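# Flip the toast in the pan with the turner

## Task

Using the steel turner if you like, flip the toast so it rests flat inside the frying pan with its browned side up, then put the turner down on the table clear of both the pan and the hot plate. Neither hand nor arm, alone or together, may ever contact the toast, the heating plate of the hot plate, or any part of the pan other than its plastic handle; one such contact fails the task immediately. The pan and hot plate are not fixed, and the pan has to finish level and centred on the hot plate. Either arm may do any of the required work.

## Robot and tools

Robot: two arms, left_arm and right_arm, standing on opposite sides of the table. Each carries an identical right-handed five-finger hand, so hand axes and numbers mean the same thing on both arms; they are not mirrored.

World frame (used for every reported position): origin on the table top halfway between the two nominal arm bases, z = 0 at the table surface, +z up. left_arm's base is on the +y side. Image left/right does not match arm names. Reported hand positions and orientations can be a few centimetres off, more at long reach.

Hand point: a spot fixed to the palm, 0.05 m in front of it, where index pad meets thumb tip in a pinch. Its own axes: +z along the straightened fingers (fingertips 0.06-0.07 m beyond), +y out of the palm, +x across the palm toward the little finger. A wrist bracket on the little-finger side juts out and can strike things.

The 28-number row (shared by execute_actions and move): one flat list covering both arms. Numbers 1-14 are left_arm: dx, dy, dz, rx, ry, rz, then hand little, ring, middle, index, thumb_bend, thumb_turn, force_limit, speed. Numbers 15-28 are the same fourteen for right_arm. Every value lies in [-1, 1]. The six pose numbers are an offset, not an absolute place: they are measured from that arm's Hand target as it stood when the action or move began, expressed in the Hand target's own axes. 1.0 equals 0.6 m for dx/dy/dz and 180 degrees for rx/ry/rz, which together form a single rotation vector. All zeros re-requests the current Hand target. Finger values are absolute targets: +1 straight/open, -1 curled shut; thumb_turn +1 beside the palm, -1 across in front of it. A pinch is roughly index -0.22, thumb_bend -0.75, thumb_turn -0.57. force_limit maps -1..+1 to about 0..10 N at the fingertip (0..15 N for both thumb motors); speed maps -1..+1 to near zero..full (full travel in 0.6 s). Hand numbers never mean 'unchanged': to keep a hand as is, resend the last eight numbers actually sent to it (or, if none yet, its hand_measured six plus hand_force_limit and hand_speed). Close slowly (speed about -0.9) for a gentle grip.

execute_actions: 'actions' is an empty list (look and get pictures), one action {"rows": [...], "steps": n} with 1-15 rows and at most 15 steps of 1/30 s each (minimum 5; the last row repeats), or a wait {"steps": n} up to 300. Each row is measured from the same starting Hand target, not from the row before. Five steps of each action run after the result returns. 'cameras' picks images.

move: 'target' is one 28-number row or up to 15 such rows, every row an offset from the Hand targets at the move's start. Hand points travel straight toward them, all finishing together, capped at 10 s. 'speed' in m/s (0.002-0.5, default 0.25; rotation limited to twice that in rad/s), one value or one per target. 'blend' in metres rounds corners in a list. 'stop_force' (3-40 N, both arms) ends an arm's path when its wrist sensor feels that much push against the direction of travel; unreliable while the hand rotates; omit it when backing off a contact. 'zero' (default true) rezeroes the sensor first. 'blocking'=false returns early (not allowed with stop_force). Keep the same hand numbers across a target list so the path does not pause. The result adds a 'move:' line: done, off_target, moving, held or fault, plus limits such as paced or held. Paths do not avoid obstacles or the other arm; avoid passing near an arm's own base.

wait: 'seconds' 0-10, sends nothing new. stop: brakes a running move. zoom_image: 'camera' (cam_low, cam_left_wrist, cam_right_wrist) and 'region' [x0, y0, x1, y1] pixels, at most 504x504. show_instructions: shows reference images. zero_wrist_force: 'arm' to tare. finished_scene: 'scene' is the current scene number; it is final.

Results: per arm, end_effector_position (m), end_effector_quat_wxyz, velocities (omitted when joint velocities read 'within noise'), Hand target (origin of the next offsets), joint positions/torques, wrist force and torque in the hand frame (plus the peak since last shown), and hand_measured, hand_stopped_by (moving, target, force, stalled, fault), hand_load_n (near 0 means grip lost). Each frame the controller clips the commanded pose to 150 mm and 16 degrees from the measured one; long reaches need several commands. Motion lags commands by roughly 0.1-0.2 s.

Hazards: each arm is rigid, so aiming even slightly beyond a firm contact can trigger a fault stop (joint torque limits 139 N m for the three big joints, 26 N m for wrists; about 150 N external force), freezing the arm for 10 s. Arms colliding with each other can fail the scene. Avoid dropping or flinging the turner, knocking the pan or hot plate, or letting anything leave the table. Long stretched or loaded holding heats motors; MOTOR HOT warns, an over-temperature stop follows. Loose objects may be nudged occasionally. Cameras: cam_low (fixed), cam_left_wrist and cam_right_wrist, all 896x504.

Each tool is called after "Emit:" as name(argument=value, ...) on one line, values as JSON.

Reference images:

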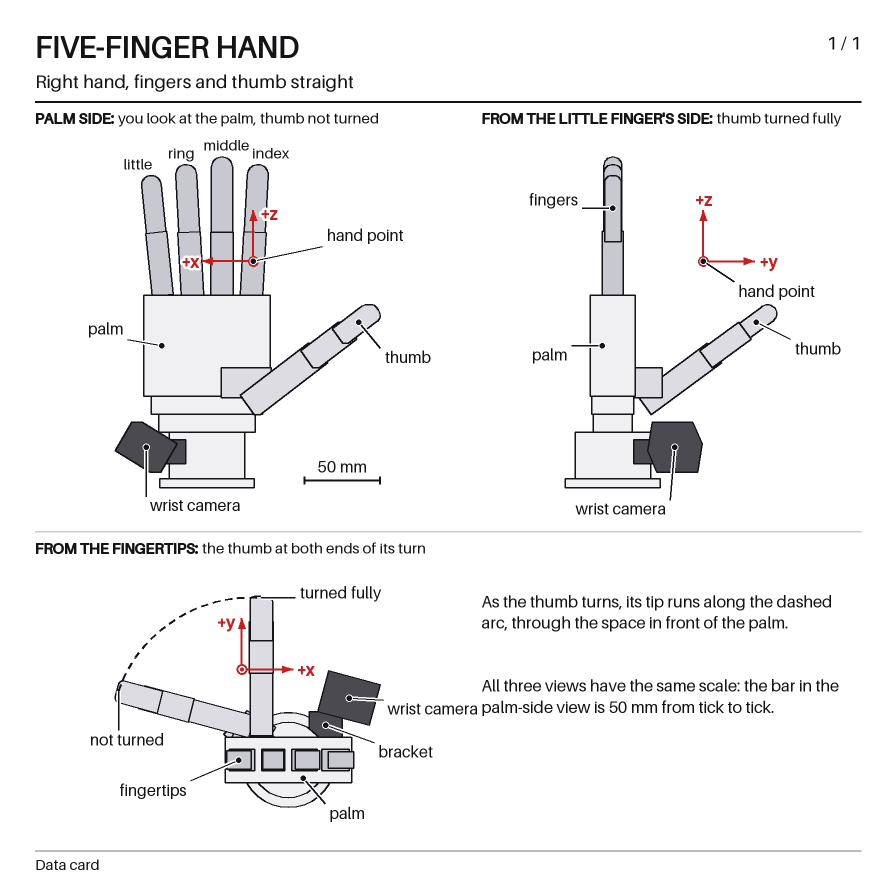

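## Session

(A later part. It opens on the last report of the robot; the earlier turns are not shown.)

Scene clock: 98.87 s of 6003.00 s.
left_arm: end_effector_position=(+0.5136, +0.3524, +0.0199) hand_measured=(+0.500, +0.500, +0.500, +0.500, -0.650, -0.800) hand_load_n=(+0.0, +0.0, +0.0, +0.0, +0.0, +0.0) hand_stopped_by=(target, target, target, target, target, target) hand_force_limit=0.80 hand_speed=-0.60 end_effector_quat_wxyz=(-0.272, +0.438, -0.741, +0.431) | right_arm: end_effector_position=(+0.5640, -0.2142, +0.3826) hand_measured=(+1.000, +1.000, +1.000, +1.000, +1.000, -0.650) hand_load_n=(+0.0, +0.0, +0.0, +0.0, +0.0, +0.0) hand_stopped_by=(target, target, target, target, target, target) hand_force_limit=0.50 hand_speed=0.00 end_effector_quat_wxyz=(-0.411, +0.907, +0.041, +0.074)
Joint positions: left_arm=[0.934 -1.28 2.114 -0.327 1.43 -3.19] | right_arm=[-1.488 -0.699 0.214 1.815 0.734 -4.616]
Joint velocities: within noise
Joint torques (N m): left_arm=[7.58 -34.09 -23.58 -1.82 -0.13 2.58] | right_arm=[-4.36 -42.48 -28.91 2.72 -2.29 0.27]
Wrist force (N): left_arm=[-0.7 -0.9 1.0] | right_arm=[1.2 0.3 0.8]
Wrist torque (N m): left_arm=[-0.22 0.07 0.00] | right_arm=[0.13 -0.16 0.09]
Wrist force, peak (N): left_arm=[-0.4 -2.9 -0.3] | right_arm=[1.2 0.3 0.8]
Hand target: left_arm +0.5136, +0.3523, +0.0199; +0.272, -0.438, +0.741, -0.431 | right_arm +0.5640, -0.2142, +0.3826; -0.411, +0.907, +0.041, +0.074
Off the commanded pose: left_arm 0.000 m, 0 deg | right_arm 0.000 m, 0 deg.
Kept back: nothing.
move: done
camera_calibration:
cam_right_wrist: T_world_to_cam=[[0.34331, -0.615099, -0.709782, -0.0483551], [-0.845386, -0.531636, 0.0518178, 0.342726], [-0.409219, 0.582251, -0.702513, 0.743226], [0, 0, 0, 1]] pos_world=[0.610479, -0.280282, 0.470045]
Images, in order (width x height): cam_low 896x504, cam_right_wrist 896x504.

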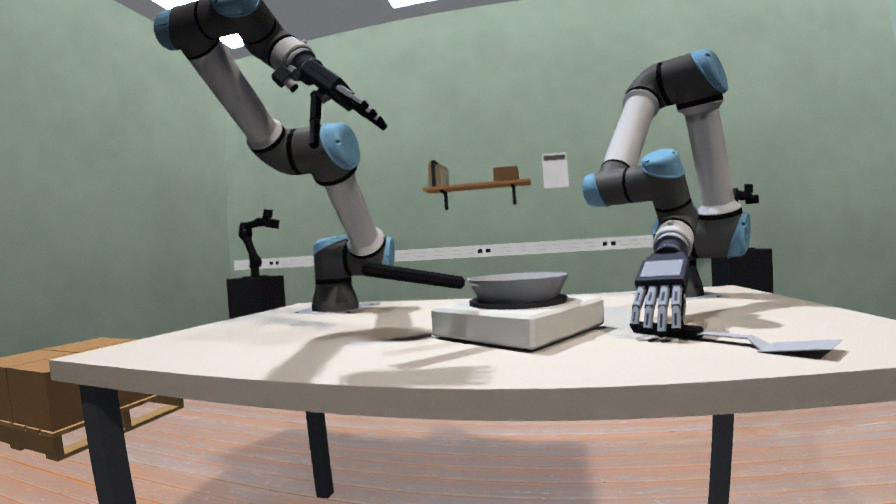

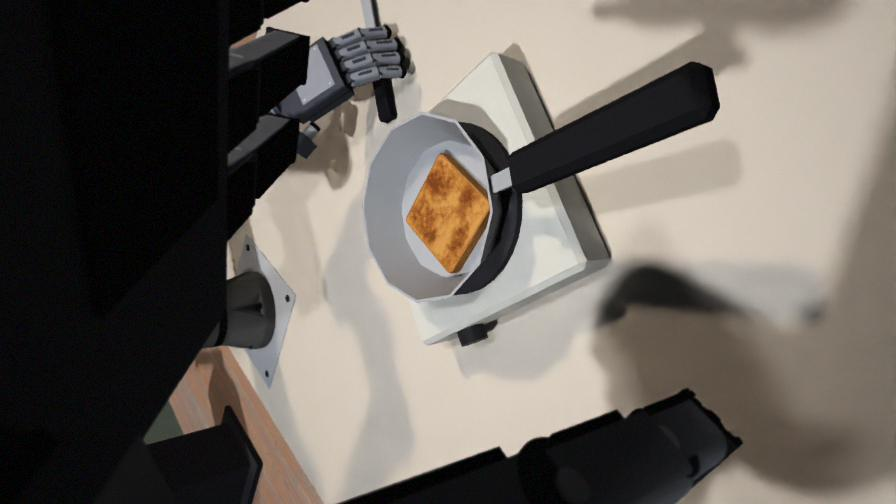

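Emit:
move(target=[-0.0023,-0.0789,-0.0434,0,0,0,0.5,0.5,0.5,0.5,-0.65,-0.8,0.8,-0.6,0,0,0,0,0,0,1,1,1,1,1,-0.65,0.5,0], speed=0.04, cameras=["cam_low"])

Emit:
zoom_image(camera="cam_low", region=[560, 180, 860, 360])

Scene clock: 100.73 s of 6003.00 s.
left_arm: end_effector_position=(+0.5137, +0.3523, +0.0741) hand_measured=(+0.500, +0.500, +0.500, +0.500, -0.650, -0.800) hand_load_n=(+0.0, +0.0, +0.0, +0.0, +0.0, +0.0) hand_stopped_by=(target, target, target, target, target, target) hand_force_limit=0.80 hand_speed=-0.60 end_effector_quat_wxyz=(-0.272, +0.438, -0.741, +0.431) end_effector_velocity=(+0.001, -0.001, -0.002) end_effector_angular_velocity=(-0.002, -0.001, +0.000) | right_arm: end_effector_position=(+0.5640, -0.2142, +0.3826) hand_measured=(+1.000, +1.000, +1.000, +1.000, +1.000, -0.650) hand_load_n=(+0.0, +0.0, +0.0, +0.0, +0.0, +0.0) hand_stopped_by=(target, target, target, target, target, target) hand_force_limit=0.50 hand_speed=0.00 end_effector_quat_wxyz=(-0.411, +0.907, +0.041, +0.074)
Joint positions: left_arm=[0.934 -1.381 2.06 -0.172 1.43 -3.19] | right_arm=[-1.488 -0.699 0.214 1.815 0.734 -4.616]
Joint velocities: left_arm=[0 0.004 0.002 -0.008 0 -0.001] | right_arm=[within noise]
Joint torques (N m): left_arm=[0.07 -20.58 -6.94 -2.43 -1.75 1.79] | right_arm=[-4.8 -42.88 -29.25 2.71 -2.2 0.44]
Wrist force (N): left_arm=[-0.6 -0.8 1.1] | right_arm=[0.9 -0.2 0.4]
Wrist torque (N m): left_arm=[-0.20 0.05 0.02] | right_arm=[0.08 -0.11 0.05]
Wrist force, peak (N): left_arm=[-0.8 -0.8 1.4] | right_arm=[1.2 0.4 0.5]
Hand target: left_arm +0.5136, +0.3524, +0.0739; +0.272, -0.438, +0.741, -0.431 | right_arm +0.5640, -0.2142, +0.3826; -0.411, +0.907, +0.041, +0.074
Off the commanded pose: left_arm 0.000 m, 0 deg | right_arm 0.000 m, 0 deg.
Kept back: nothing.
move: done
Images, in order (width x height): cam_low 896x504.

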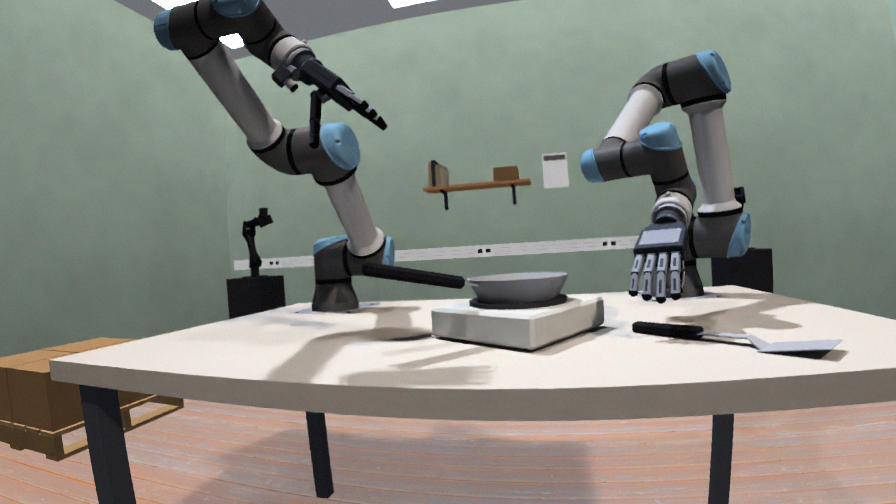

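Scaled by 1.680.

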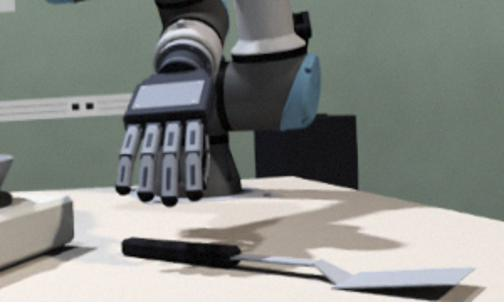

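Emit:
zoom_image(camera="cam_low", region=[440, 240, 620, 360])

Emit:
execute_actions(actions=[], cameras=["cam_right_wrist"])

Emit:
zoom_image(camera="cam_right_wrist", region=[350, 40, 620, 350])

Scaled by 2.800.

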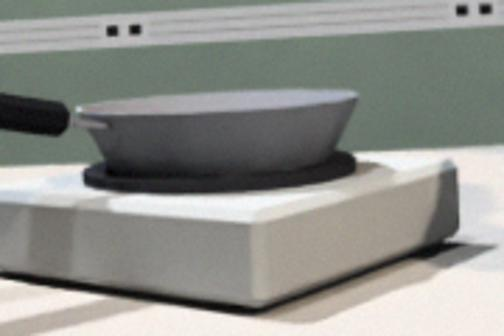

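Scene clock: 101.10 s of 6003.00 s.
left_arm: end_effector_position=(+0.5136, +0.3524, +0.0739) hand_measured=(+0.500, +0.500, +0.500, +0.500, -0.650, -0.800) hand_load_n=(+0.0, +0.0, -0.5, +0.0, +0.0, +0.0) hand_stopped_by=(target, target, target, target, target, target) hand_force_limit=0.80 hand_speed=-0.60 end_effector_quat_wxyz=(-0.272, +0.438, -0.741, +0.431) | right_arm: end_effector_position=(+0.5640, -0.2142, +0.3826) hand_measured=(+1.000, +1.000, +1.000, +1.000, +1.000, -0.650) hand_load_n=(+0.0, +0.0, +0.0, +0.0, +0.0, +0.0) hand_stopped_by=(target, target, target, target, target, target) hand_force_limit=0.50 hand_speed=0.00 end_effector_quat_wxyz=(-0.411, +0.907, +0.041, +0.074)
Joint positions: left_arm=[0.934 -1.381 2.06 -0.173 1.43 -3.19] | right_arm=[-1.488 -0.699 0.214 1.815 0.734 -4.616]
Joint velocities: within noise
Joint torques (N m): left_arm=[-4.06 -19.09 -6.91 -2.03 -2.1 0.77] | right_arm=[-4.85 -43.19 -29.6 2.71 -2.35 0.23]
Wrist force (N): left_arm=[-0.7 -0.9 0.9] | right_arm=[1.0 -0.2 0.6]
Wrist torque (N m): left_arm=[-0.20 0.07 0.02] | right_arm=[0.07 -0.12 0.06]
Wrist force, peak (N): left_arm=[-0.8 -1.0 1.1] | right_arm=[1.2 0.1 0.6]
Hand target: left_arm +0.5136, +0.3524, +0.0739; +0.272, -0.438, +0.741, -0.431 | right_arm +0.5640, -0.2142, +0.3826; -0.411, +0.907, +0.041, +0.074
Off the commanded pose: left_arm 0.000 m, 0 deg | right_arm 0.000 m, 0 deg.
Steps of this call (1-11: nothing new was sent). Readings (end_effector_position of left_arm | right_arm; what the end effector reports):
1: (+0.5137, +0.3523, +0.0741) | (+0.5640, -0.2142, +0.3826) | left_arm hand_measured=(+0.500, +0.500, +0.500, +0.500, -0.650, -0.800) hand_load_n=(+0.0, +0.0, +0.0, +0.0, +0.0, +0.0) hand_stopped_by=(target, target, target, target, target, target) hand_force_limit=0.80 hand_speed=-0.60 | right_arm hand_measured=(+1.000, +1.000, +1.000, +1.000, +1.000, -0.650) hand_load_n=(+0.0, +0.0, +0.0, +0.0, +0.0, +0.0) hand_stopped_by=(target, target, target, target, target, target) hand_force_limit=0.50 hand_speed=0.00
2: (+0.5137, +0.3523, +0.0741) | (+0.5640, -0.2142, +0.3826) | left_arm hand_measured=(+0.500, +0.500, +0.500, +0.500, -0.650, -0.800) hand_load_n=(+0.0, +0.0, +0.0, +0.0, +0.0, +0.0) hand_stopped_by=(target, target, target, target, target, target) hand_force_limit=0.80 hand_speed=-0.60 | right_arm hand_measured=(+1.000, +1.000, +1.000, +1.000, +1.000, -0.650) hand_load_n=(+0.0, +0.0, +0.0, +0.0, +0.0, +0.0) hand_stopped_by=(target, target, target, target, target, target) hand_force_limit=0.50 hand_speed=0.00
4: (+0.5137, +0.3523, +0.0740) | (+0.5640, -0.2142, +0.3826) | left_arm hand_measured=(+0.500, +0.500, +0.500, +0.500, -0.650, -0.800) hand_load_n=(+0.0, +0.0, +0.0, +0.0, +0.0, +0.0) hand_stopped_by=(target, target, target, target, target, target) hand_force_limit=0.80 hand_speed=-0.60 | right_arm hand_measured=(+1.000, +1.000, +1.000, +1.000, +1.000, -0.650) hand_load_n=(+0.0, +0.0, +0.0, +0.0, +0.0, +0.0) hand_stopped_by=(target, target, target, target, target, target) hand_force_limit=0.50 hand_speed=0.00
8: (+0.5136, +0.3524, +0.0740) | (+0.5640, -0.2142, +0.3826) | left_arm hand_measured=(+0.500, +0.500, +0.500, +0.500, -0.650, -0.800) hand_load_n=(+0.0, +0.0, +0.0, +0.0, +0.0, +0.5) hand_stopped_by=(target, target, target, target, target, target) hand_force_limit=0.80 hand_speed=-0.60 | right_arm hand_measured=(+1.000, +1.000, +1.000, +1.000, +1.000, -0.650) hand_load_n=(+0.0, +0.5, +0.0, +0.0, +0.0, +0.0) hand_stopped_by=(target, target, target, target, target, target) hand_force_limit=0.50 hand_speed=0.00
11: the state above
camera_calibration:
cam_right_wrist: T_world_to_cam=[[0.34331, -0.615099, -0.709783, -0.048355], [-0.845386, -0.531636, 0.0518176, 0.342726], [-0.409219, 0.582251, -0.702512, 0.743226], [0, 0, 0, 1]] pos_world=[0.610479, -0.280282, 0.470045]
Images, in order (width x height): cam_right_wrist 896x504.

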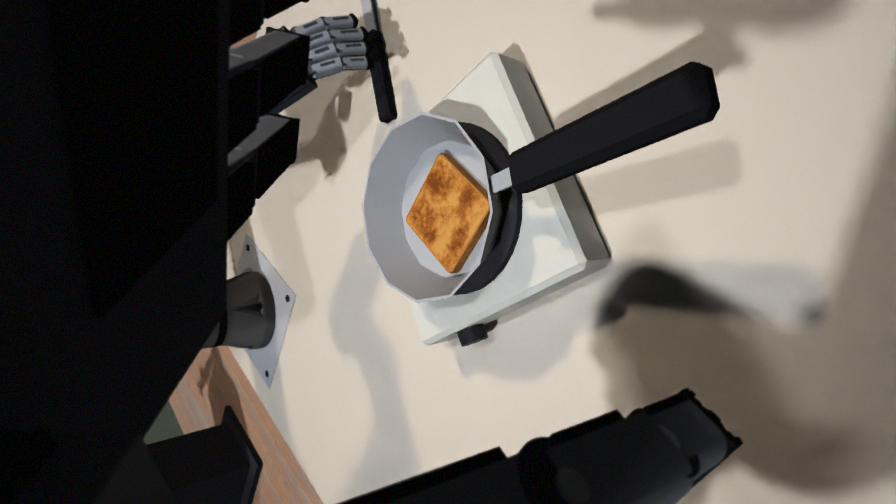

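Scaled by 1.626.

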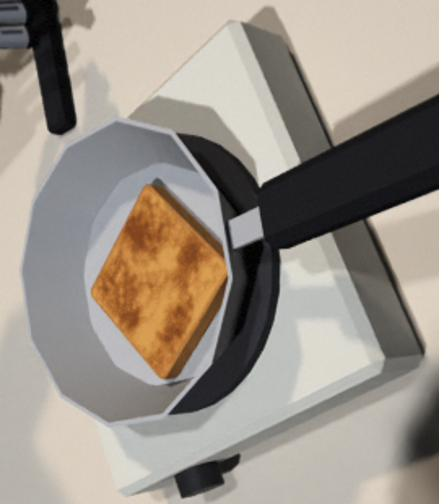

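Emit:
finished_scene(scene=2)

The scene is finished: the task was done.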